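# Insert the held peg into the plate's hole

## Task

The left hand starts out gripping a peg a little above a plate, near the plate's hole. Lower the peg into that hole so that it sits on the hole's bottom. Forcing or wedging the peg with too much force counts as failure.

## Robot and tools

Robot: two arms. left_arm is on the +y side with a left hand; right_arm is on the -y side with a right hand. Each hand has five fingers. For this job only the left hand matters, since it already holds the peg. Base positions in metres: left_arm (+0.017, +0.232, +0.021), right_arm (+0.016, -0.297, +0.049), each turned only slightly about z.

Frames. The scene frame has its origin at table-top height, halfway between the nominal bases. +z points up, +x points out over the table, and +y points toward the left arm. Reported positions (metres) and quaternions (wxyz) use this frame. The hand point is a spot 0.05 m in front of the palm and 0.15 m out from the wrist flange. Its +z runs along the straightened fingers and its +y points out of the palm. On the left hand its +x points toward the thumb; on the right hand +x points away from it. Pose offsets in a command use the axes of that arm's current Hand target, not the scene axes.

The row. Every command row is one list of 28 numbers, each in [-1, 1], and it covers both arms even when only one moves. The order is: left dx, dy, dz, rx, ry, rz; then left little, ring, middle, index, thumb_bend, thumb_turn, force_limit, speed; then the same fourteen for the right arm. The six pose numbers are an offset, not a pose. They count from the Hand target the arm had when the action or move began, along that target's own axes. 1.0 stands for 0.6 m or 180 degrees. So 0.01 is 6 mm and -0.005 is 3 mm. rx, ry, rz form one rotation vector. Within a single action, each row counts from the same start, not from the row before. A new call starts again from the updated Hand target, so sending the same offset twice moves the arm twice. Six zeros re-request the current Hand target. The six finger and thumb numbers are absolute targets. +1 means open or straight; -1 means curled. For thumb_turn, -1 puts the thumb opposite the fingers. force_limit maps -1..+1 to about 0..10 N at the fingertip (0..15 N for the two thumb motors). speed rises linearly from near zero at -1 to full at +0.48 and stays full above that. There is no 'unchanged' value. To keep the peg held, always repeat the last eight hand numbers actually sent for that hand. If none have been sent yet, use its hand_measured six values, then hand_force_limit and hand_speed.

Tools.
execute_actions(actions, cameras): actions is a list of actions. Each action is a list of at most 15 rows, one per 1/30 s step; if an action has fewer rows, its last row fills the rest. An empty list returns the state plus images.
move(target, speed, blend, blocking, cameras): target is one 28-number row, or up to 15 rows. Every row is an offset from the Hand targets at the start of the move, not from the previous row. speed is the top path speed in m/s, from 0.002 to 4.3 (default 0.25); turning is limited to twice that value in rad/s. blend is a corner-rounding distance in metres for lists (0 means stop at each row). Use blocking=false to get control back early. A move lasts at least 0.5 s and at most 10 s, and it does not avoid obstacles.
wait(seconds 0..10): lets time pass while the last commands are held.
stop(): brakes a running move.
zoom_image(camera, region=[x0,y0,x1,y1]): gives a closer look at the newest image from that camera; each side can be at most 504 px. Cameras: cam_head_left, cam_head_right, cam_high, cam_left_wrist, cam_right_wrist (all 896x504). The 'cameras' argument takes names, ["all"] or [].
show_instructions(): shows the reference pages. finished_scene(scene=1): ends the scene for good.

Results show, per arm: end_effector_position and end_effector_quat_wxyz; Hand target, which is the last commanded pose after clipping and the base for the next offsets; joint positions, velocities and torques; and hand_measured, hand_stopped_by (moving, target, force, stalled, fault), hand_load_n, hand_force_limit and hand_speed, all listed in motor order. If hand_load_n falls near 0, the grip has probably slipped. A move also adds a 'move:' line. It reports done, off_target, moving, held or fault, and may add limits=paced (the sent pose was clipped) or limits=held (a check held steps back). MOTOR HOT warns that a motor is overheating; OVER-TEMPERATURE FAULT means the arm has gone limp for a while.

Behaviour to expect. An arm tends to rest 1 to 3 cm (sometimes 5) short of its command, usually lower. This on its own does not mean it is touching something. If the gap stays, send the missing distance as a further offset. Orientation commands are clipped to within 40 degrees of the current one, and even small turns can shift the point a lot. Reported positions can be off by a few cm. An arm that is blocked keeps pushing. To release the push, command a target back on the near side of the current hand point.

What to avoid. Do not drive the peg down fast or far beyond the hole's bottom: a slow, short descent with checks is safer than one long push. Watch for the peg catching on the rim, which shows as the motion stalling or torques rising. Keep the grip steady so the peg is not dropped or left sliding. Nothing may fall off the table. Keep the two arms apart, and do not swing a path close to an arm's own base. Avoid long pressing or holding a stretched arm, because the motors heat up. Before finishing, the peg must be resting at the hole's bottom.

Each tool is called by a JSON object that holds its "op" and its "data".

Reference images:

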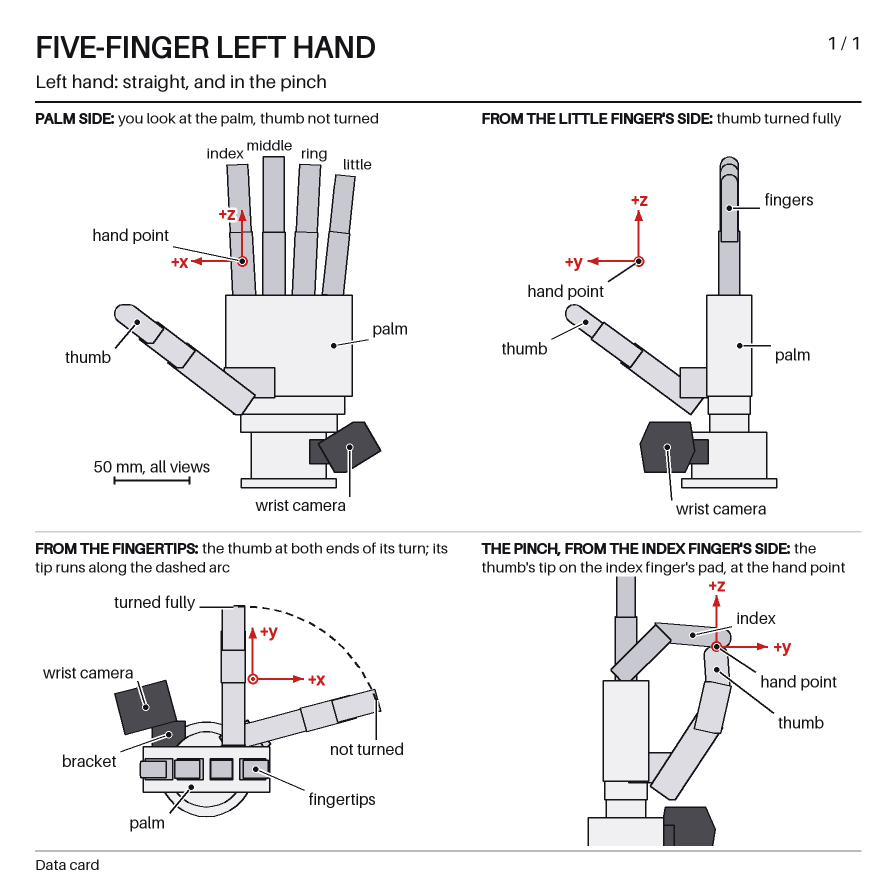

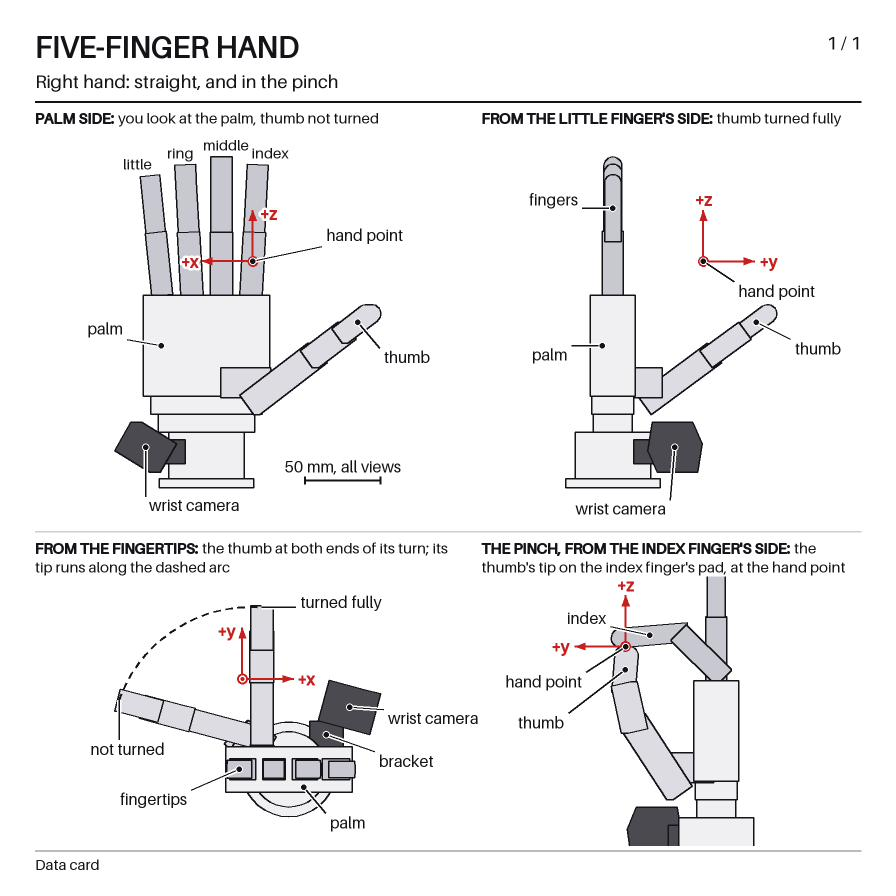

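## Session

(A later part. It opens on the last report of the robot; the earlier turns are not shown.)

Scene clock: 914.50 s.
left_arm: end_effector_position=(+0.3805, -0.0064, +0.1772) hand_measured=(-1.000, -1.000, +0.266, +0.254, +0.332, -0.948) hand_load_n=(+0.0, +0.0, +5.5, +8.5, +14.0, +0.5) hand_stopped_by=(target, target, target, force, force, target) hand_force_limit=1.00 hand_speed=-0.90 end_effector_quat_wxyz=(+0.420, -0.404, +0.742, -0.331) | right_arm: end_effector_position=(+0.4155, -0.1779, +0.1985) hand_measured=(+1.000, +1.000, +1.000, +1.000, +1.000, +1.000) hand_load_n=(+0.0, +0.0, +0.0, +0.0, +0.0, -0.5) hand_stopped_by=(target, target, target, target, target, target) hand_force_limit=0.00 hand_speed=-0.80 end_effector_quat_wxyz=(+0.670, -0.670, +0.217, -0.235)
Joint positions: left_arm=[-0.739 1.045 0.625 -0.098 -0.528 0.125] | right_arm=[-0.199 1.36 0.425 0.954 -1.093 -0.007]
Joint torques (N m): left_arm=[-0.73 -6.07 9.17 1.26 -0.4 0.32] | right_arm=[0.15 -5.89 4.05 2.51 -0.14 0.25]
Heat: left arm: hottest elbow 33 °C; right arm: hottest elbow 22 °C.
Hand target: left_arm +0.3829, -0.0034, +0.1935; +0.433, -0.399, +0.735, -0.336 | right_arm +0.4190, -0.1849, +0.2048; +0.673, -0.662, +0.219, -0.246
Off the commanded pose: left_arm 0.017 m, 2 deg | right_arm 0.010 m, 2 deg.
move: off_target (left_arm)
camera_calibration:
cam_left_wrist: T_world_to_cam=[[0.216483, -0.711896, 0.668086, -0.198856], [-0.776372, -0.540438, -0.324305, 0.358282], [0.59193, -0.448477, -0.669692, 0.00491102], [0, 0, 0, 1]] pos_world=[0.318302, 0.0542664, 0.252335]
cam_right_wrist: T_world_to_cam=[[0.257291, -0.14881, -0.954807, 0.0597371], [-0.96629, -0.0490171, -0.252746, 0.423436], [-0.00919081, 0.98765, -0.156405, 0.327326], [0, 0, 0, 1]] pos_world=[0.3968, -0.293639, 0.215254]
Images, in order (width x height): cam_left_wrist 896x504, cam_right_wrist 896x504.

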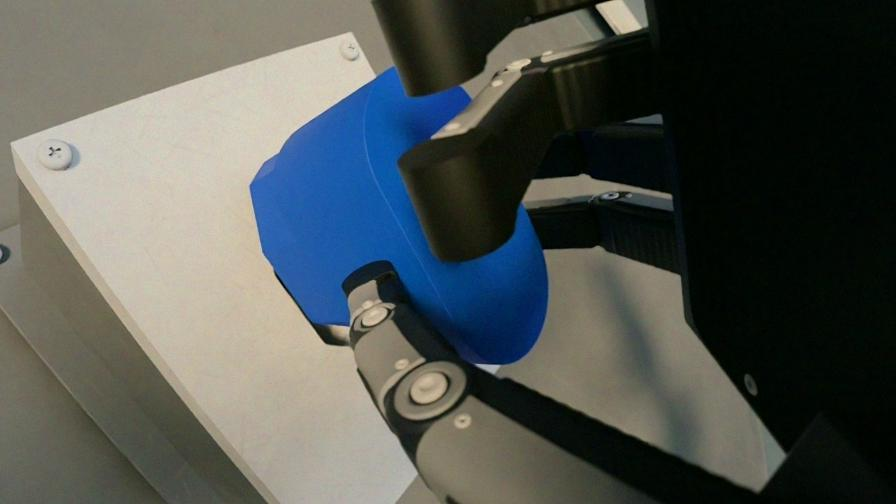

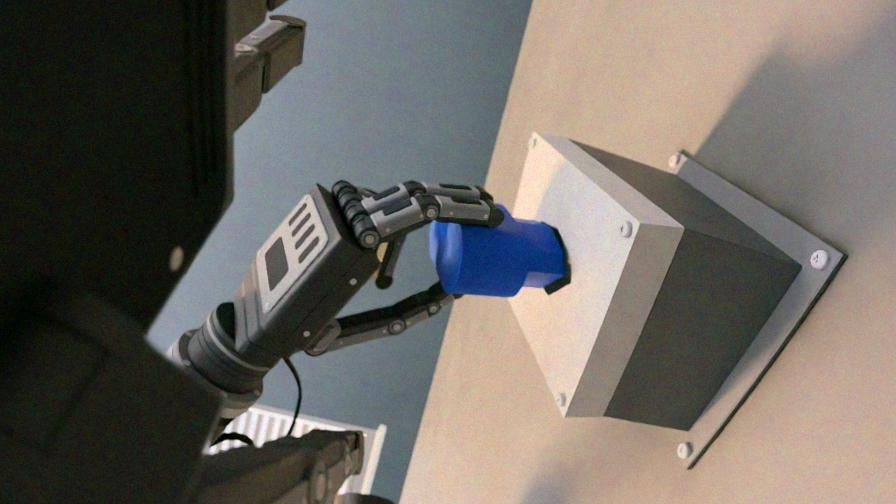

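{"op": "move", "data": {"target": [0.0110,-0.0084,-0.0009,0.0046,0.0052,-0.0101,-1.0,-1.0,0.264,0.254,0.326,-0.948,1.0,-0.9,0,0,0,0,0,0,1,1,1,1,1,1,0.0,-0.8], "speed": 0.02, "cameras": ["cam_left_wrist","cam_right_wrist"]}}

Scene clock: 1026.13 s.
left_arm: end_effector_position=(+0.3803, -0.0069, +0.1771) hand_measured=(-1.000, -1.000, +0.266, +0.254, +0.332, -0.948) hand_load_n=(+0.0, +0.0, +5.5, +9.0, +13.5, +0.5) hand_stopped_by=(target, target, target, force, force, target) hand_force_limit=1.00 hand_speed=-0.90 end_effector_quat_wxyz=(+0.419, -0.404, +0.742, -0.332) | right_arm: end_effector_position=(+0.4155, -0.1779, +0.1985) hand_measured=(+1.000, +1.000, +1.000, +1.000, +1.000, +1.000) hand_load_n=(+0.0, +0.0, +0.0, +0.0, +0.0, +0.0) hand_stopped_by=(target, target, target, target, target, target) hand_force_limit=0.00 hand_speed=-0.80 end_effector_quat_wxyz=(+0.670, -0.670, +0.217, -0.235)
Joint positions: left_arm=[-0.739 1.045 0.625 -0.098 -0.525 0.125] | right_arm=[-0.199 1.36 0.425 0.954 -1.093 -0.007]
Joint torques (N m): left_arm=[-1.32 -6.01 9.17 1.76 -0.07 0.05] | right_arm=[0.09 -5.89 4.04 2.54 -0.14 0.25]
Heat: left arm: hottest elbow 32 °C; right arm: hottest elbow 22 °C.
Hand target: left_arm +0.3819, -0.0114, +0.1956; +0.424, -0.405, +0.730, -0.351 | right_arm +0.4190, -0.1849, +0.2048; +0.673, -0.662, +0.219, -0.246
Off the commanded pose: left_arm 0.019 m, 3 deg | right_arm 0.010 m, 2 deg.
move: off_target (left_arm)
camera_calibration:
cam_left_wrist: T_world_to_cam=[[0.215323, -0.711715, 0.668654, -0.198788], [-0.778123, -0.538765, -0.322887, 0.358196], [0.590051, -0.45077, -0.669811, 0.00545661], [0, 0, 0, 1]] pos_world=[0.318305, 0.0539626, 0.252232]
cam_right_wrist: T_world_to_cam=[[0.257291, -0.14881, -0.954807, 0.0597371], [-0.96629, -0.0490171, -0.252746, 0.423436], [-0.00919081, 0.98765, -0.156405, 0.327326], [0, 0, 0, 1]] pos_world=[0.3968, -0.293639, 0.215254]
Images, in order (width x height): cam_left_wrist 896x504, cam_right_wrist 896x504.

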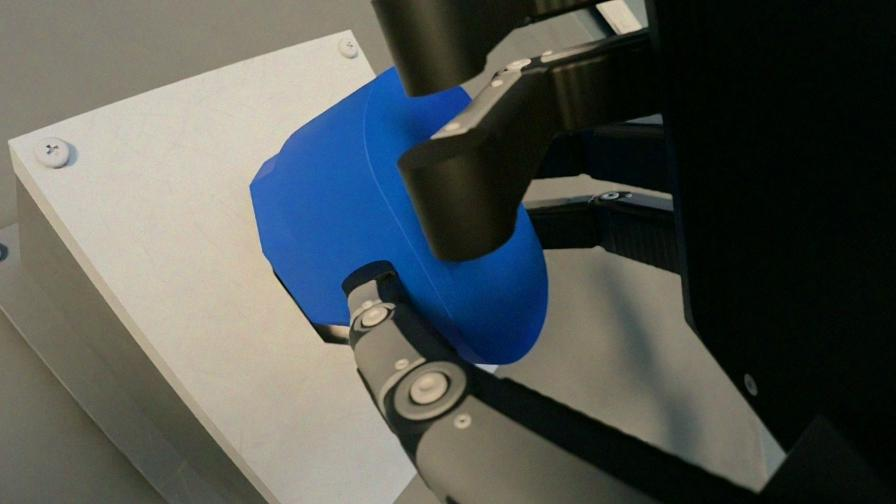

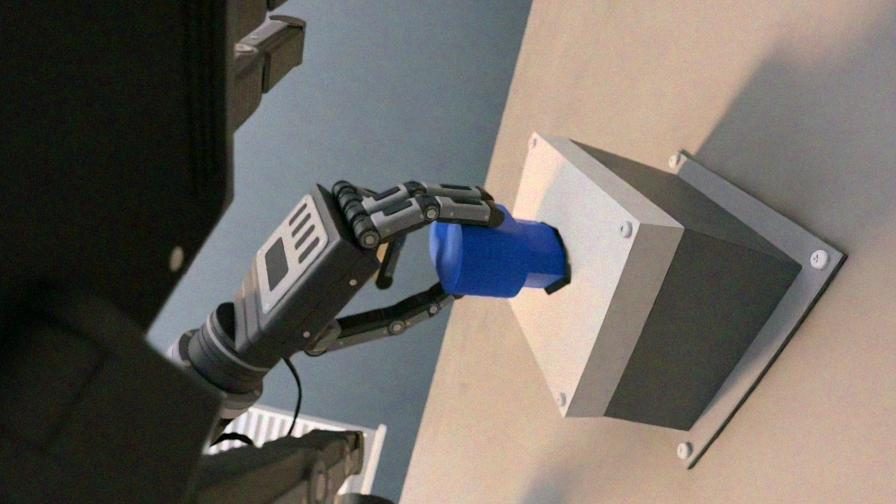

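{"op": "move", "data": {"target": [0.0044,-0.0023,0.0007,0.0032,0.0036,-0.0071,-1.0,-1.0,0.264,0.254,0.326,-0.948,1.0,-0.9,0,0,0,0,0,0,1,1,1,1,1,1,0.0,-0.8], "speed": 0.02, "cameras": ["cam_left_wrist"]}}

Scene clock: 1031.50 s.
left_arm: end_effector_position=(+0.3790, -0.0103, +0.1772) hand_measured=(-1.000, -1.000, +0.266, +0.254, +0.332, -0.948) hand_load_n=(+0.0, +0.0, +5.5, +9.0, +14.0, +0.5) hand_stopped_by=(target, target, target, force, force, target) hand_force_limit=1.00 hand_speed=-0.90 end_effector_quat_wxyz=(+0.412, -0.405, +0.743, -0.338) | right_arm: end_effector_position=(+0.4155, -0.1779, +0.1985) hand_measured=(+1.000, +1.000, +1.000, +1.000, +1.000, +1.000) hand_load_n=(+0.0, +0.0, +0.0, +0.0, +0.0, +0.0) hand_stopped_by=(target, target, target, target, target, target) hand_force_limit=0.00 hand_speed=-0.80 end_effector_quat_wxyz=(+0.670, -0.670, +0.217, -0.235)
Joint positions: left_arm=[-0.739 1.044 0.625 -0.098 -0.51 0.115] | right_arm=[-0.199 1.36 0.425 0.954 -1.093 -0.007]
Joint torques (N m): left_arm=[-1.08 -6.07 8.75 2.29 -0.06 0.01] | right_arm=[0.09 -5.83 4.05 2.51 -0.14 0.25]
Heat: left arm: hottest elbow 32 °C; right arm: hottest elbow 22 °C.
Hand target: left_arm +0.3819, -0.0144, +0.1957; +0.418, -0.409, +0.726, -0.362 | right_arm +0.4190, -0.1849, +0.2048; +0.673, -0.662, +0.219, -0.246
Off the commanded pose: left_arm 0.019 m, 3 deg | right_arm 0.010 m, 2 deg.
move: off_target (left_arm)
camera_calibration:
cam_left_wrist: T_world_to_cam=[[0.213067, -0.702774, 0.678758, -0.201819], [-0.78464, -0.537034, -0.309732, 0.355598], [0.582187, -0.466587, -0.665849, 0.00687871], [0, 0, 0, 1]] pos_world=[0.318013, 0.0523451, 0.251706]
Images, in order (width x height): cam_left_wrist 896x504.

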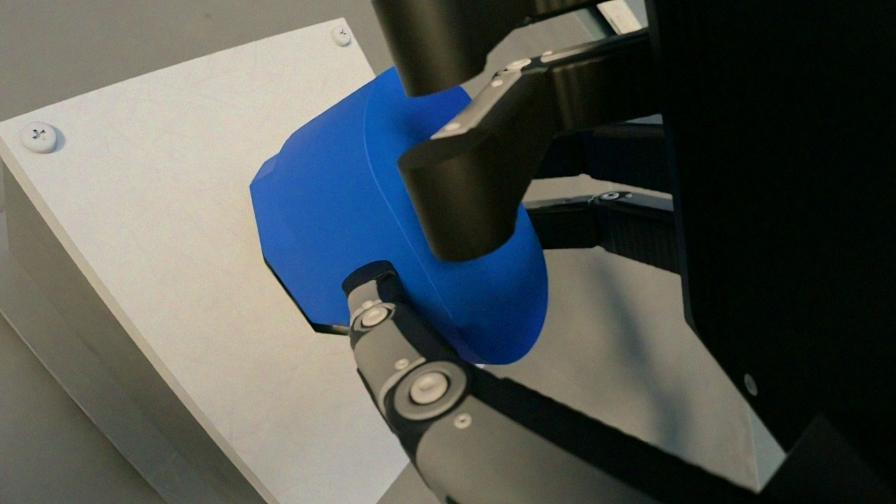

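{"op": "zoom_image", "data": {"camera": "cam_left_wrist", "region": [240, 140, 360, 350]}}

Scaled by 2.400.

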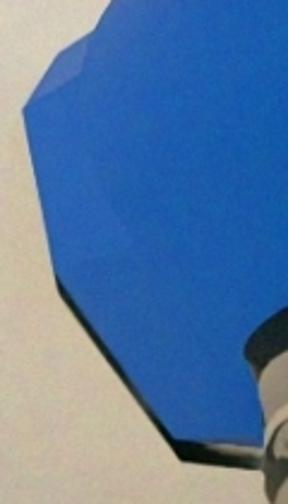

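{"op": "move", "data": {"target": [0.0049,-0.0018,-0.0008,0.0035,0.0013,-0.0061,-1.0,-1.0,0.264,0.254,0.326,-0.948,1.0,-0.9,0,0,0,0,0,0,1,1,1,1,1,1,0.0,-0.8], "speed": 0.02, "cameras": ["cam_left_wrist"]}}

{"op": "zoom_image", "data": {"camera": "cam_left_wrist", "region": [240, 140, 360, 350]}}

Scene clock: 1043.73 s.
left_arm: end_effector_position=(+0.3771, -0.0101, +0.1752) hand_measured=(-1.000, -1.000, +0.266, +0.254, +0.332, -0.948) hand_load_n=(+0.0, +0.0, +5.5, +9.0, +14.0, +0.5) hand_stopped_by=(target, target, target, force, force, target) hand_force_limit=1.00 hand_speed=-0.90 end_effector_quat_wxyz=(+0.409, -0.410, +0.741, -0.341) | right_arm: end_effector_position=(+0.4155, -0.1779, +0.1985) hand_measured=(+1.000, +1.000, +1.000, +1.000, +1.000, +1.000) hand_load_n=(+0.0, +0.0, +0.0, +0.0, +0.0, -0.5) hand_stopped_by=(target, target, target, target, target, target) hand_force_limit=0.00 hand_speed=-0.80 end_effector_quat_wxyz=(+0.670, -0.670, +0.217, -0.235)
Joint positions: left_arm=[-0.739 1.04 0.619 -0.098 -0.508 0.099] | right_arm=[-0.199 1.36 0.425 0.954 -1.093 -0.007]
Joint torques (N m): left_arm=[-1.38 -6.01 8.73 2.86 -0.06 0.01] | right_arm=[0.09 -5.83 4.04 2.52 -0.14 0.25]
Heat: left arm: hottest elbow 32 °C; right arm: hottest elbow 22 °C.
Hand target: left_arm +0.3808, -0.0174, +0.1959; +0.415, -0.413, +0.721, -0.370 | right_arm +0.4190, -0.1849, +0.2048; +0.673, -0.662, +0.219, -0.246
Off the commanded pose: left_arm 0.022 m, 4 deg | right_arm 0.010 m, 2 deg.
move: off_target (left_arm)
camera_calibration:
cam_left_wrist: T_world_to_cam=[[0.2204, -0.693404, 0.686014, -0.203784], [-0.783455, -0.544807, -0.298971, 0.351186], [0.581053, -0.471567, -0.663326, 0.0066217], [0, 0, 0, 1]] pos_world=[0.316205, 0.0531471, 0.249185]
Images, in order (width x height): cam_left_wrist 896x504.

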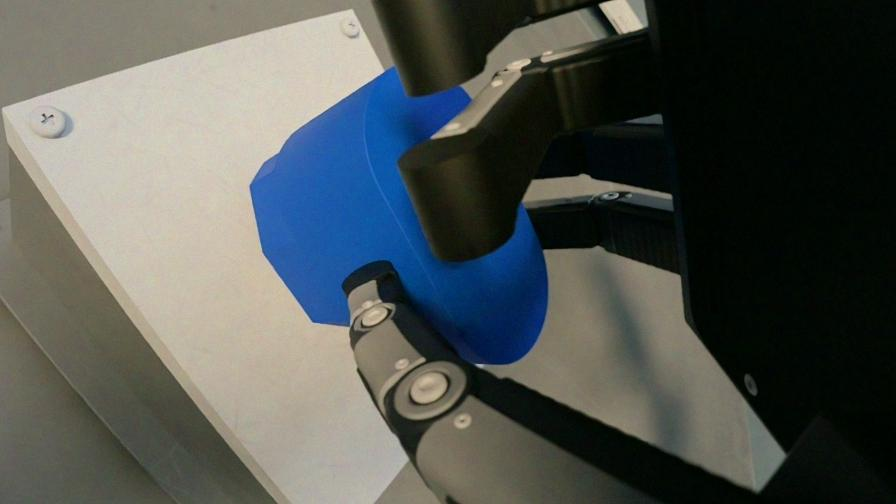

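Scaled by 2.400.

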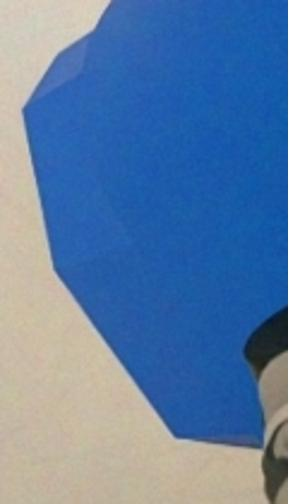

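{"op": "move", "data": {"target": [0.0049,-0.0107,0.0055,0,0,0,-1.0,-1.0,0.264,0.254,0.326,-0.948,1.0,-0.9,0,0,0,0,0,0,1,1,1,1,1,1,0.0,-0.8], "speed": 0.02, "cameras": ["cam_left_wrist","cam_right_wrist"]}}

{"op": "zoom_image", "data": {"camera": "cam_left_wrist", "region": [240, 140, 360, 350]}}

{"op": "zoom_image", "data": {"camera": "cam_right_wrist", "region": [515, 210, 585, 310]}}

Scene clock: 1056.83 s.
left_arm: end_effector_position=(+0.3771, -0.0102, +0.1752) hand_measured=(-1.000, -1.000, +0.266, +0.254, +0.332, -0.948) hand_load_n=(+0.0, +0.0, +5.5, +9.0, +14.0, +0.5) hand_stopped_by=(target, target, target, force, force, target) hand_force_limit=1.00 hand_speed=-0.90 end_effector_quat_wxyz=(+0.409, -0.411, +0.740, -0.341) | right_arm: end_effector_position=(+0.4155, -0.1779, +0.1985) hand_measured=(+1.000, +1.000, +1.000, +1.000, +1.000, +1.000) hand_load_n=(+0.0, +0.0, +0.0, +0.0, +0.0, +0.0) hand_stopped_by=(target, target, target, target, target, target) hand_force_limit=0.00 hand_speed=-0.80 end_effector_quat_wxyz=(+0.670, -0.670, +0.217, -0.235)
Joint positions: left_arm=[-0.739 1.04 0.619 -0.098 -0.508 0.098] | right_arm=[-0.199 1.36 0.425 0.954 -1.093 -0.007]
Joint torques (N m): left_arm=[-1.79 -4.72 10.35 2.7 -0.2 0.01] | right_arm=[0.15 -5.89 4.05 2.52 -0.14 0.25]
Heat: left arm: hottest elbow 32 °C; right arm: hottest elbow 22 °C.
Hand target: left_arm +0.3847, -0.0232, +0.1994; +0.415, -0.413, +0.721, -0.370 | right_arm +0.4190, -0.1849, +0.2048; +0.673, -0.662, +0.219, -0.246
Off the commanded pose: left_arm 0.028 m, 4 deg | right_arm 0.010 m, 2 deg.
move: off_target (left_arm)
camera_calibration:
cam_left_wrist: T_world_to_cam=[[0.221045, -0.692343, 0.686877, -0.204327], [-0.783123, -0.545765, -0.29809, 0.350857], [0.581254, -0.472018, -0.662829, 0.00641056], [0, 0, 0, 1]] pos_world=[0.316204, 0.0530475, 0.249183]
cam_right_wrist: T_world_to_cam=[[0.257291, -0.14881, -0.954807, 0.0597371], [-0.96629, -0.0490171, -0.252746, 0.423436], [-0.00919081, 0.98765, -0.156405, 0.327326], [0, 0, 0, 1]] pos_world=[0.3968, -0.293639, 0.215254]
Images, in order (width x height): cam_left_wrist 896x504, cam_right_wrist 896x504.

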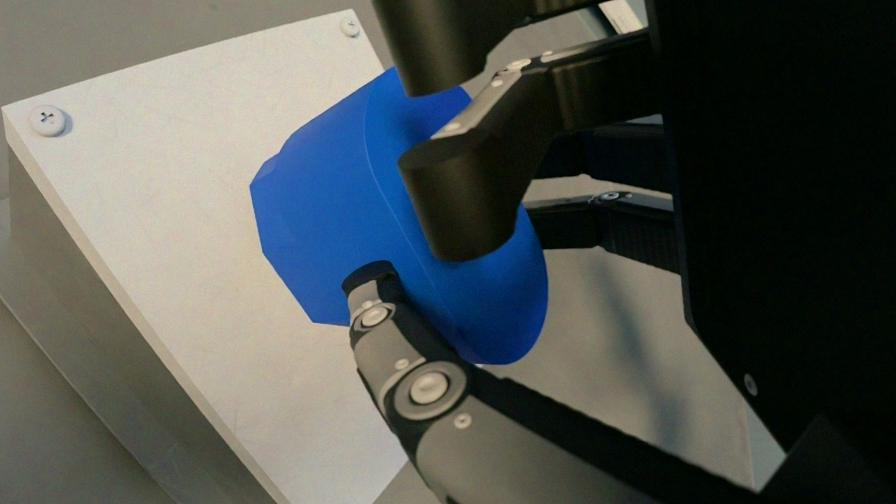

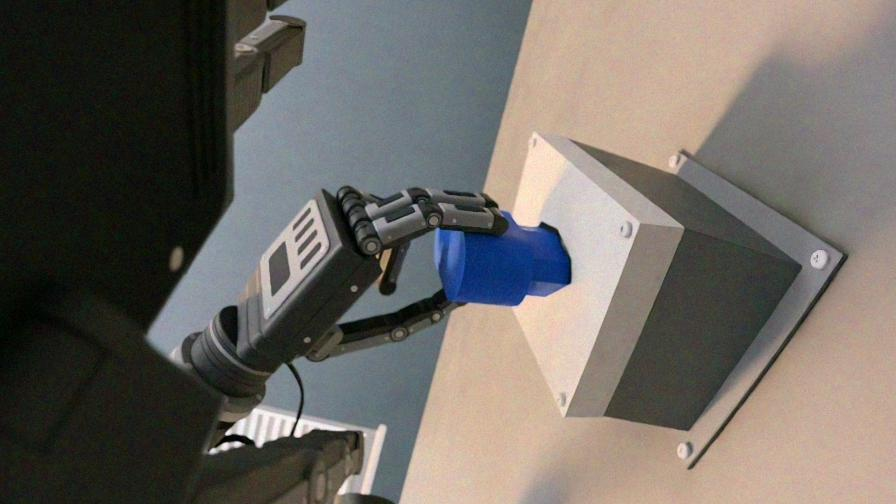

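Scaled by 2.400.

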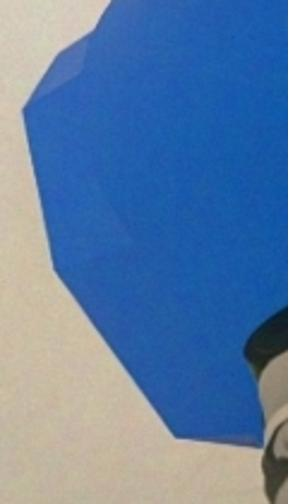

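Scaled by 5.040.

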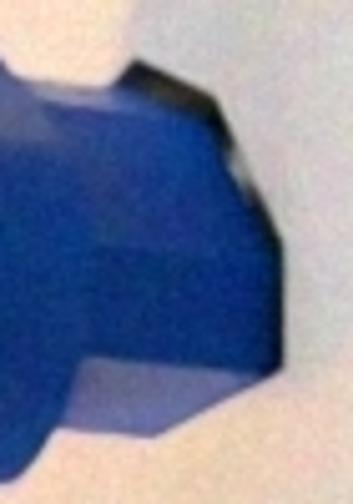

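{"op": "move", "data": {"target": [0.0037,-0.0058,0.0048,0,0,0,-1.0,-1.0,0.264,0.254,0.326,-0.948,1.0,-0.9,0,0,0,0,0,0,1,1,1,1,1,1,0.0,-0.8], "speed": 0.02, "cameras": ["cam_left_wrist"]}}

Scene clock: 1070.53 s.
left_arm: end_effector_position=(+0.3771, -0.0102, +0.1752) hand_measured=(-1.000, -1.000, +0.266, +0.254, +0.332, -0.948) hand_load_n=(+0.0, +0.0, +5.5, +8.5, +13.5, +0.0) hand_stopped_by=(target, target, target, force, force, target) hand_force_limit=1.00 hand_speed=-0.90 end_effector_quat_wxyz=(+0.409, -0.411, +0.740, -0.341) | right_arm: end_effector_position=(+0.4155, -0.1779, +0.1985) hand_measured=(+1.000, +1.000, +1.000, +1.000, +1.000, +1.000) hand_load_n=(+0.0, -0.5, +0.0, +0.0, +0.0, +0.0) hand_stopped_by=(target, target, target, target, target, target) hand_force_limit=0.00 hand_speed=-0.80 end_effector_quat_wxyz=(+0.670, -0.670, +0.217, -0.235)
Joint positions: left_arm=[-0.739 1.04 0.619 -0.098 -0.508 0.098] | right_arm=[-0.199 1.36 0.425 0.954 -1.093 -0.007]
Joint torques (N m): left_arm=[-1.96 -3.78 11.29 2.69 -0.29 0.01] | right_arm=[0.09 -5.83 4.05 2.54 -0.14 0.25]
Heat: left arm: hottest elbow 33 °C; right arm: hottest elbow 22 °C.
Hand target: left_arm +0.3876, -0.0270, +0.2007; +0.415, -0.413, +0.721, -0.370 | right_arm +0.4190, -0.1849, +0.2048; +0.673, -0.662, +0.219, -0.246
Off the commanded pose: left_arm 0.032 m, 4 deg | right_arm 0.010 m, 2 deg.
move: off_target (left_arm)
camera_calibration:
cam_left_wrist: T_world_to_cam=[[0.221045, -0.692343, 0.686877, -0.204327], [-0.783123, -0.545765, -0.29809, 0.350857], [0.581254, -0.472018, -0.662829, 0.00641056], [0, 0, 0, 1]] pos_world=[0.316204, 0.0530475, 0.249183]
Images, in order (width x height): cam_left_wrist 896x504.

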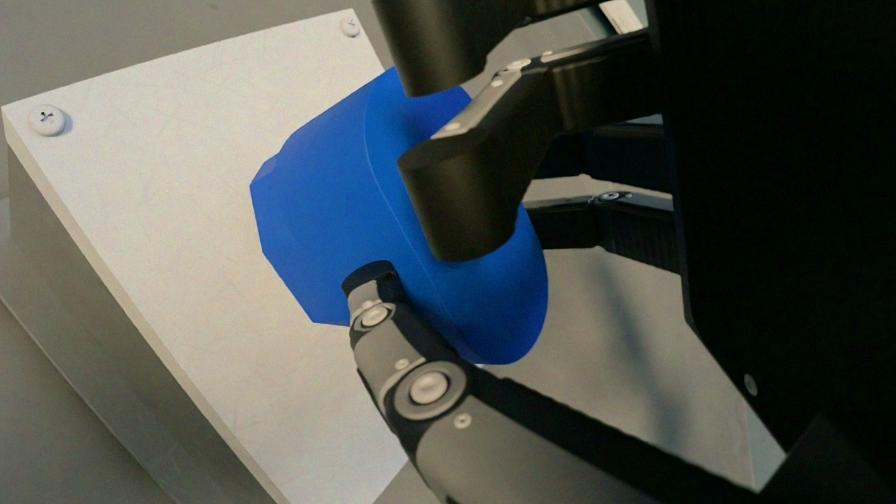

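{"op": "move", "data": {"target": [0.0027,-0.0047,0.0034,0,0,0,-1.0,-1.0,0.264,0.254,0.326,-0.948,1.0,-0.9,0,0,0,0,0,0,1,1,1,1,1,1,0.0,-0.8], "speed": 0.02, "cameras": ["cam_left_wrist"]}}

Scene clock: 1076.07 s.
left_arm: end_effector_position=(+0.3769, -0.0105, +0.1746) hand_measured=(-1.000, -1.000, +0.266, +0.254, +0.332, -0.948) hand_load_n=(+0.0, +0.0, +6.0, +9.0, +13.5, -0.5) hand_stopped_by=(target, target, target, force, force, target) hand_force_limit=1.00 hand_speed=-0.90 end_effector_quat_wxyz=(+0.409, -0.410, +0.741, -0.340) | right_arm: end_effector_position=(+0.4155, -0.1779, +0.1985) hand_measured=(+1.000, +1.000, +1.000, +1.000, +1.000, +1.000) hand_load_n=(+0.0, +0.0, +0.0, +0.0, +0.0, -0.5) hand_stopped_by=(target, target, target, target, target, target) hand_force_limit=0.00 hand_speed=-0.80 end_effector_quat_wxyz=(+0.670, -0.670, +0.217, -0.235)
Joint positions: left_arm=[-0.741 1.042 0.619 -0.098 -0.51 0.098] | right_arm=[-0.199 1.36 0.425 0.954 -1.093 -0.007]
Joint torques (N m): left_arm=[-1.96 -3.25 12.03 2.66 -0.27 0.01] | right_arm=[0.09 -5.89 4.04 2.54 -0.14 0.25]
Heat: left arm: hottest elbow 33 °C; right arm: hottest elbow 22 °C.
Hand target: left_arm +0.3898, -0.0300, +0.2019; +0.415, -0.413, +0.721, -0.370 | right_arm +0.4190, -0.1849, +0.2048; +0.673, -0.662, +0.219, -0.246
Off the commanded pose: left_arm 0.036 m, 4 deg | right_arm 0.010 m, 2 deg.
move: off_target (left_arm)
camera_calibration:
cam_left_wrist: T_world_to_cam=[[0.221303, -0.693486, 0.685641, -0.20393], [-0.783421, -0.545118, -0.298492, 0.350494], [0.580755, -0.471088, -0.663927, 0.00638962], [0, 0, 0, 1]] pos_world=[0.316004, 0.0526478, 0.248685]
Images, in order (width x height): cam_left_wrist 896x504.

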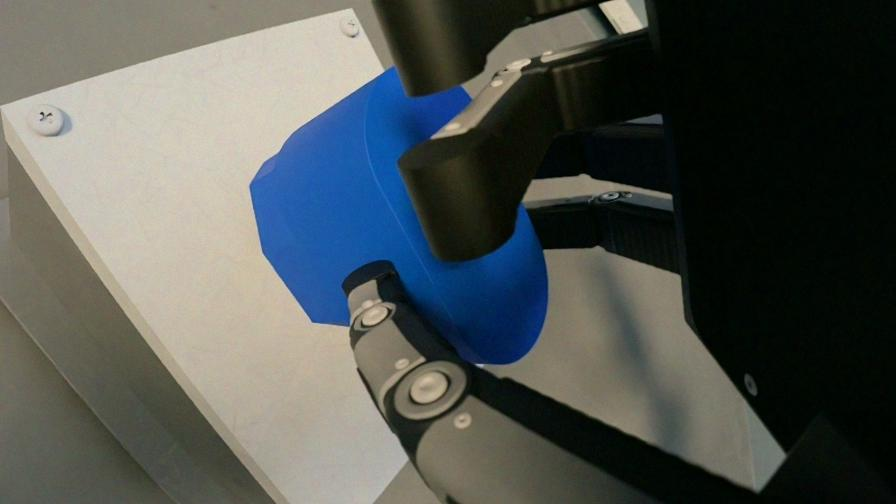

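{"op": "move", "data": {"target": [0.0010,-0.0080,0.0033,0,0,0,-1.0,-1.0,0.264,0.254,0.326,-0.948,1.0,-0.9,0,0,0,0,0,0,1,1,1,1,1,1,0.0,-0.8], "speed": 0.02, "cameras": ["cam_left_wrist"]}}

Scene clock: 1084.57 s.
left_arm: end_effector_position=(+0.3769, -0.0110, +0.1743) hand_measured=(-1.000, -1.000, +0.266, +0.254, +0.332, -0.948) hand_load_n=(+0.0, +0.0, +6.5, +9.0, +12.5, -1.0) hand_stopped_by=(target, target, target, force, force, target) hand_force_limit=1.00 hand_speed=-0.90 end_effector_quat_wxyz=(+0.409, -0.410, +0.741, -0.340) | right_arm: end_effector_position=(+0.4155, -0.1779, +0.1985) hand_measured=(+1.000, +1.000, +1.000, +1.000, +1.000, +1.000) hand_load_n=(+0.0, +0.0, +0.0, +0.0, +0.0, +0.0) hand_stopped_by=(target, target, target, target, target, target) hand_force_limit=0.00 hand_speed=-0.80 end_effector_quat_wxyz=(+0.670, -0.670, +0.217, -0.235)
Joint positions: left_arm=[-0.742 1.044 0.619 -0.097 -0.511 0.098] | right_arm=[-0.199 1.36 0.425 0.954 -1.093 -0.007]
Joint torques (N m): left_arm=[-1.96 -2.9 13.12 2.4 -0.23 0.01] | right_arm=[0.09 -5.89 4.05 2.54 -0.14 0.24]
Heat: left arm: hottest elbow 33 °C; right arm: hottest elbow 22 °C.
Hand target: left_arm +0.3928, -0.0327, +0.2052; +0.415, -0.413, +0.721, -0.370 | right_arm +0.4190, -0.1849, +0.2048; +0.673, -0.662, +0.219, -0.246
Off the commanded pose: left_arm 0.041 m, 4 deg | right_arm 0.010 m, 2 deg.
move: off_target (left_arm)
camera_calibration:
cam_left_wrist: T_world_to_cam=[[0.220752, -0.693907, 0.685392, -0.203883], [-0.783403, -0.544755, -0.299203, 0.350314], [0.58099, -0.470888, -0.663864, 0.00592134], [0, 0, 0, 1]] pos_world=[0.316004, 0.0521477, 0.248486]
Images, in order (width x height): cam_left_wrist 896x504.

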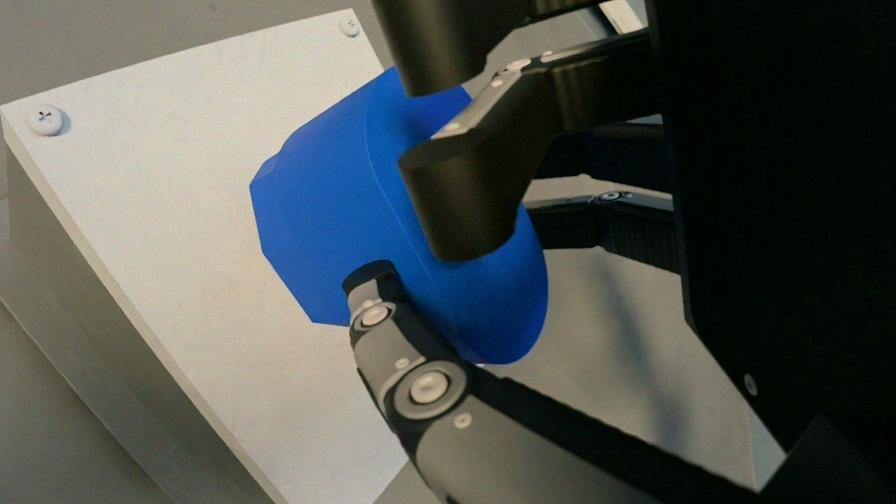

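{"op": "move", "data": {"target": [-0.0006,-0.0067,0.0022,0,0,0,-1.0,-1.0,0.264,0.254,0.326,-0.948,1.0,-0.9,0,0,0,0,0,0,1,1,1,1,1,1,0.0,-0.8], "speed": 0.02, "cameras": ["cam_left_wrist"]}}

Scene clock: 1094.50 s.
left_arm: end_effector_position=(+0.3790, -0.0134, +0.1716) hand_measured=(-1.000, -1.000, +0.266, +0.254, +0.332, -0.948) hand_load_n=(+0.0, +0.0, +6.0, +9.5, +14.0, +0.0) hand_stopped_by=(target, target, target, force, force, target) hand_force_limit=1.00 hand_speed=-0.90 end_effector_quat_wxyz=(+0.407, -0.412, +0.742, -0.337) | right_arm: end_effector_position=(+0.4155, -0.1779, +0.1985) hand_measured=(+1.000, +1.000, +1.000, +1.000, +1.000, +1.000) hand_load_n=(+0.0, +0.0, +0.0, +0.0, +0.0, +0.0) hand_stopped_by=(target, target, target, target, target, target) hand_force_limit=0.00 hand_speed=-0.80 end_effector_quat_wxyz=(+0.670, -0.670, +0.217, -0.235)
Joint positions: left_arm=[-0.742 1.06 0.627 -0.097 -0.511 0.093] | right_arm=[-0.199 1.36 0.425 0.954 -1.093 -0.007]
Joint torques (N m): left_arm=[-1.73 -3.96 13.33 2.14 -0.17 0.03] | right_arm=[0.09 -5.89 4.04 2.54 -0.14 0.25]
Heat: left arm: hottest elbow 34 °C; right arm: hottest elbow 22 °C.
Hand target: left_arm +0.3952, -0.0342, +0.2083; +0.415, -0.413, +0.721, -0.370 | right_arm +0.4190, -0.1849, +0.2048; +0.673, -0.662, +0.219, -0.246
Off the commanded pose: left_arm 0.045 m, 5 deg | right_arm 0.010 m, 2 deg.
move: off_target (left_arm)
camera_calibration:
cam_left_wrist: T_world_to_cam=[[0.227316, -0.694986, 0.682145, -0.206029], [-0.784478, -0.545725, -0.294582, 0.349391], [0.576994, -0.468164, -0.669253, 0.00420247], [0, 0, 0, 1]] pos_world=[0.318499, 0.0494514, 0.246279]
Images, in order (width x height): cam_left_wrist 896x504.

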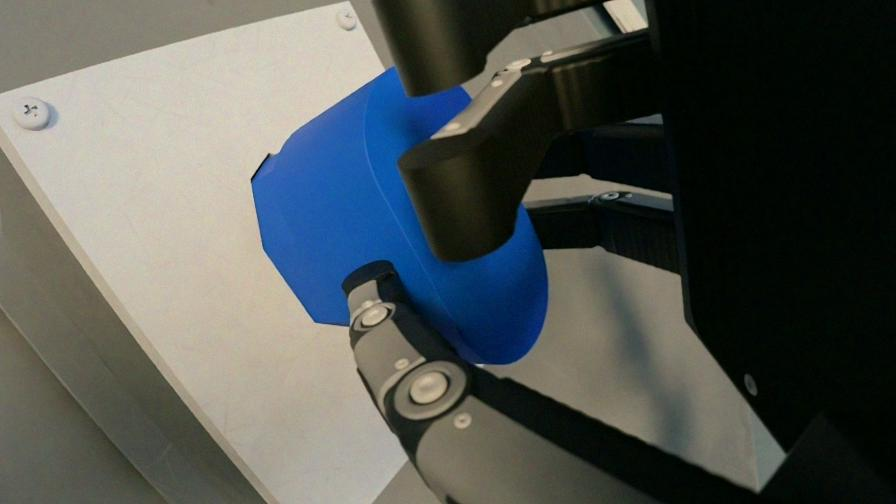

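{"op": "zoom_image", "data": {"camera": "cam_left_wrist", "region": [240, 140, 360, 350]}}

{"op": "wait", "data": {"seconds": 0.1, "cameras": ["cam_right_wrist", "cam_left_wrist"]}}

{"op": "zoom_image", "data": {"camera": "cam_right_wrist", "region": [515, 210, 585, 310]}}

{"op": "zoom_image", "data": {"camera": "cam_left_wrist", "region": [244, 140, 304, 190]}}

Scaled by 2.400.

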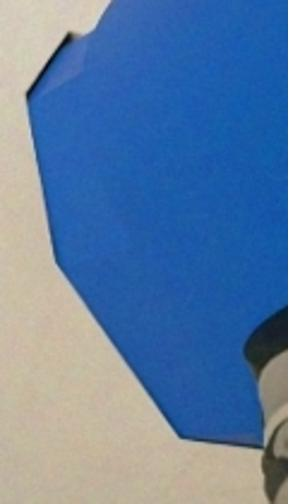

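Scene clock: 1100.90 s.
left_arm: end_effector_position=(+0.3790, -0.0134, +0.1716) hand_measured=(-1.000, -1.000, +0.266, +0.254, +0.332, -0.948) hand_load_n=(+0.0, +0.0, +6.0, +9.0, +14.0, +0.0) hand_stopped_by=(target, target, target, force, force, target) hand_force_limit=1.00 hand_speed=-0.90 end_effector_quat_wxyz=(+0.407, -0.412, +0.742, -0.337) | right_arm: end_effector_position=(+0.4155, -0.1779, +0.1985) hand_measured=(+1.000, +1.000, +1.000, +1.000, +1.000, +1.000) hand_load_n=(+0.0, +0.0, +0.0, +0.0, +0.0, +0.0) hand_stopped_by=(target, target, target, target, target, target) hand_force_limit=0.00 hand_speed=-0.80 end_effector_quat_wxyz=(+0.670, -0.670, +0.217, -0.235)
Joint positions: left_arm=[-0.742 1.06 0.627 -0.097 -0.511 0.093] | right_arm=[-0.199 1.36 0.425 0.954 -1.093 -0.007]
Joint torques (N m): left_arm=[-1.73 -3.96 13.34 2.15 -0.16 0.02] | right_arm=[0.09 -5.95 4.04 2.52 -0.14 0.25]
Heat: left arm: hottest elbow 36 °C; right arm: hottest elbow 22 °C.
Hand target: left_arm +0.3952, -0.0342, +0.2083; +0.415, -0.413, +0.721, -0.370 | right_arm +0.4190, -0.1849, +0.2048; +0.673, -0.662, +0.219, -0.246
Off the commanded pose: left_arm 0.045 m, 5 deg | right_arm 0.010 m, 2 deg.
wait: 0.10 s; at rest from the start
camera_calibration:
cam_left_wrist: T_world_to_cam=[[0.227316, -0.694986, 0.682145, -0.206029], [-0.784478, -0.545725, -0.294582, 0.349391], [0.576994, -0.468164, -0.669253, 0.00420247], [0, 0, 0, 1]] pos_world=[0.318499, 0.0494514, 0.246279]
cam_right_wrist: T_world_to_cam=[[0.257291, -0.14881, -0.954807, 0.0597371], [-0.96629, -0.0490171, -0.252746, 0.423436], [-0.00919081, 0.98765, -0.156405, 0.327326], [0, 0, 0, 1]] pos_world=[0.3968, -0.293639, 0.215254]
Images, in order (width x height): cam_left_wrist 896x504, cam_right_wrist 896x504.

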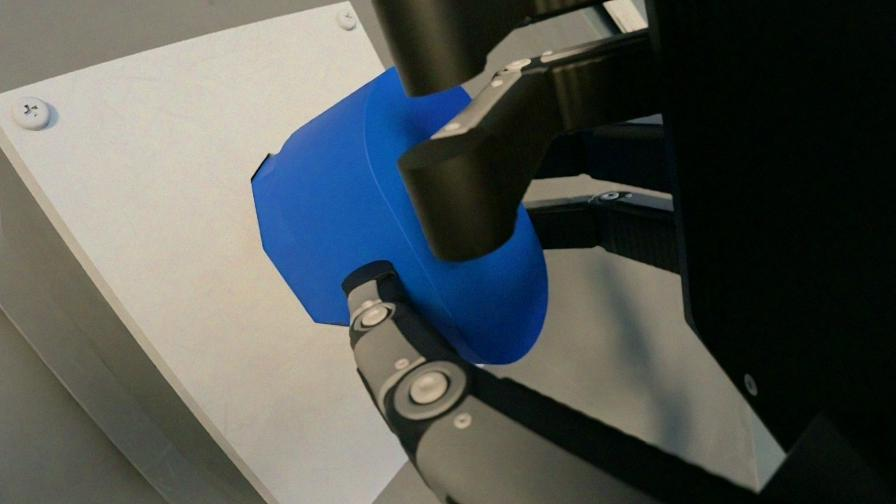

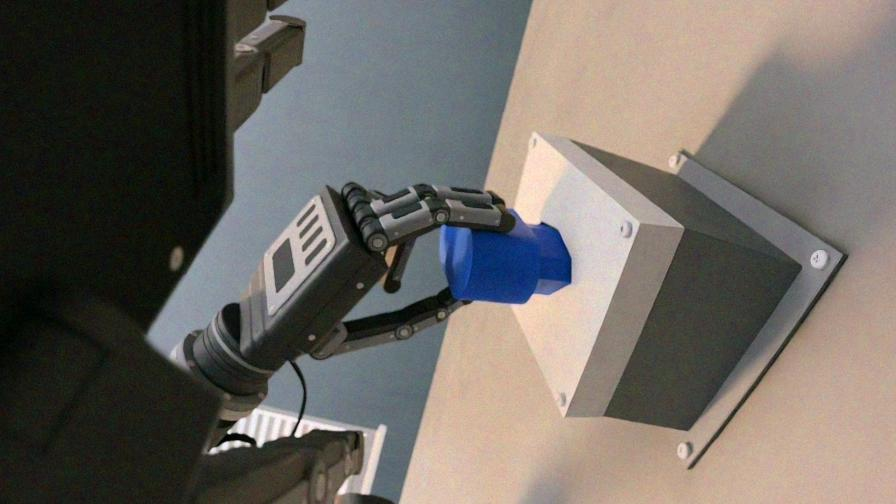

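Scaled by 5.040.

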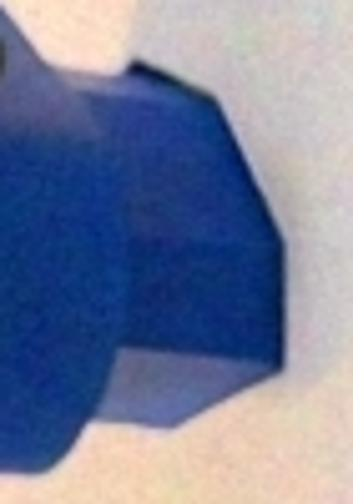

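Scaled by 8.400.

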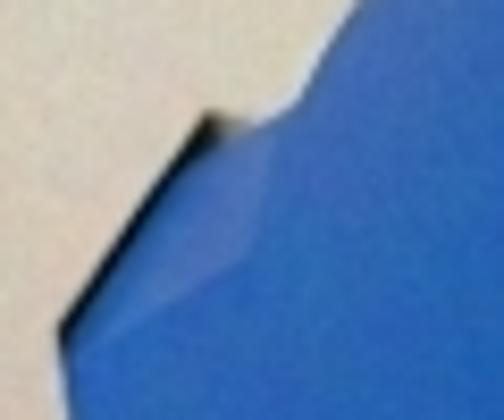

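{"op": "move", "data": {"target": [0.0016,0.0054,0.0035,0,0,0,-1.0,-1.0,0.264,0.254,0.326,-0.948,1.0,-0.9,0,0,0,0,0,0,1,1,1,1,1,1,0.0,-0.8], "speed": 0.02, "cameras": ["cam_left_wrist","cam_right_wrist"]}}

{"op": "zoom_image", "data": {"camera": "cam_left_wrist", "region": [240, 140, 360, 350]}}

{"op": "zoom_image", "data": {"camera": "cam_right_wrist", "region": [515, 210, 585, 310]}}

Scene clock: 1109.70 s.
left_arm: end_effector_position=(+0.3792, -0.0136, +0.1700) hand_measured=(-1.000, -1.000, +0.266, +0.254, +0.332, -0.948) hand_load_n=(+0.0, +0.0, +6.5, +9.0, +14.0, +0.0) hand_stopped_by=(target, target, target, force, force, target) hand_force_limit=1.00 hand_speed=-0.90 end_effector_quat_wxyz=(+0.407, -0.412, +0.743, -0.336) | right_arm: end_effector_position=(+0.4155, -0.1779, +0.1985) hand_measured=(+1.000, +1.000, +1.000, +1.000, +1.000, +1.000) hand_load_n=(+0.0, +0.0, +0.0, +0.0, +0.0, -0.5) hand_stopped_by=(target, target, target, target, target, target) hand_force_limit=0.00 hand_speed=-0.80 end_effector_quat_wxyz=(+0.670, -0.670, +0.217, -0.235)
Joint positions: left_arm=[-0.742 1.065 0.627 -0.095 -0.511 0.093] | right_arm=[-0.199 1.36 0.425 0.954 -1.093 -0.007]
Joint torques (N m): left_arm=[-1.61 -3.96 12.81 2.58 -0.12 0.03] | right_arm=[0.09 -5.83 4.05 2.54 -0.14 0.25]
Heat: left arm: hottest elbow 37 °C; right arm: hottest elbow 22 °C.
Hand target: left_arm +0.3959, -0.0342, +0.2044; +0.415, -0.413, +0.721, -0.370 | right_arm +0.4190, -0.1849, +0.2048; +0.673, -0.662, +0.219, -0.246
Off the commanded pose: left_arm 0.043 m, 5 deg | right_arm 0.010 m, 2 deg.
move: off_target (left_arm)
camera_calibration:
cam_left_wrist: T_world_to_cam=[[0.228784, -0.696455, 0.680154, -0.205442], [-0.785112, -0.545091, -0.294066, 0.349227], [0.575549, -0.466719, -0.671503, 0.00379841], [0, 0, 0, 1]] pos_world=[0.318998, 0.0490523, 0.244978]
cam_right_wrist: T_world_to_cam=[[0.257291, -0.14881, -0.954807, 0.0597371], [-0.96629, -0.0490171, -0.252746, 0.423436], [-0.00919081, 0.98765, -0.156405, 0.327326], [0, 0, 0, 1]] pos_world=[0.3968, -0.293639, 0.215254]
Images, in order (width x height): cam_left_wrist 896x504, cam_right_wrist 896x504.

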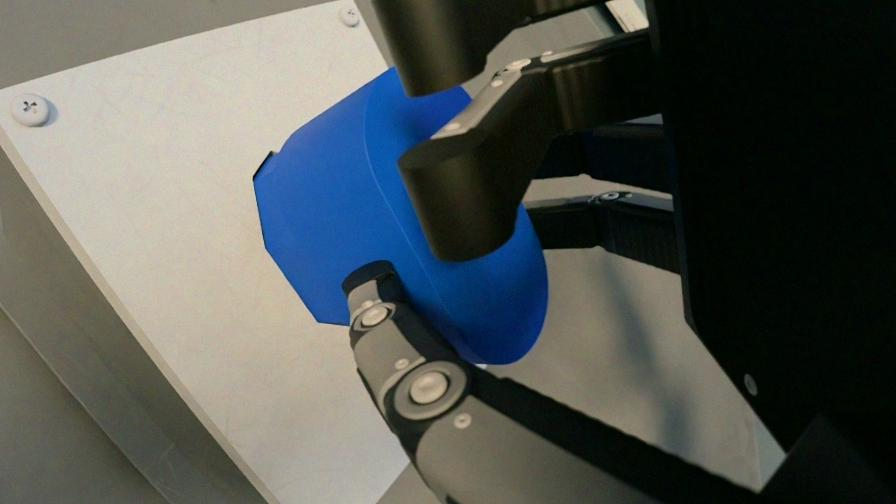

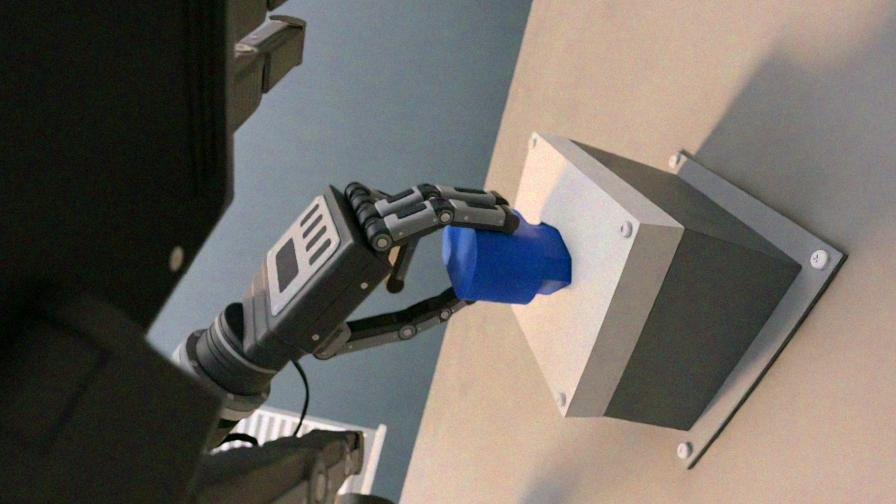

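Scaled by 2.400.

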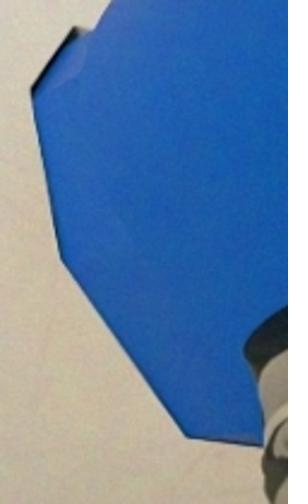

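Scaled by 5.040.

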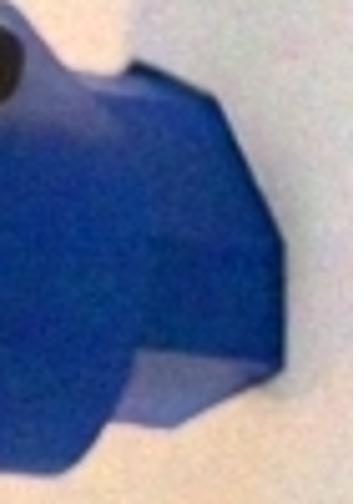

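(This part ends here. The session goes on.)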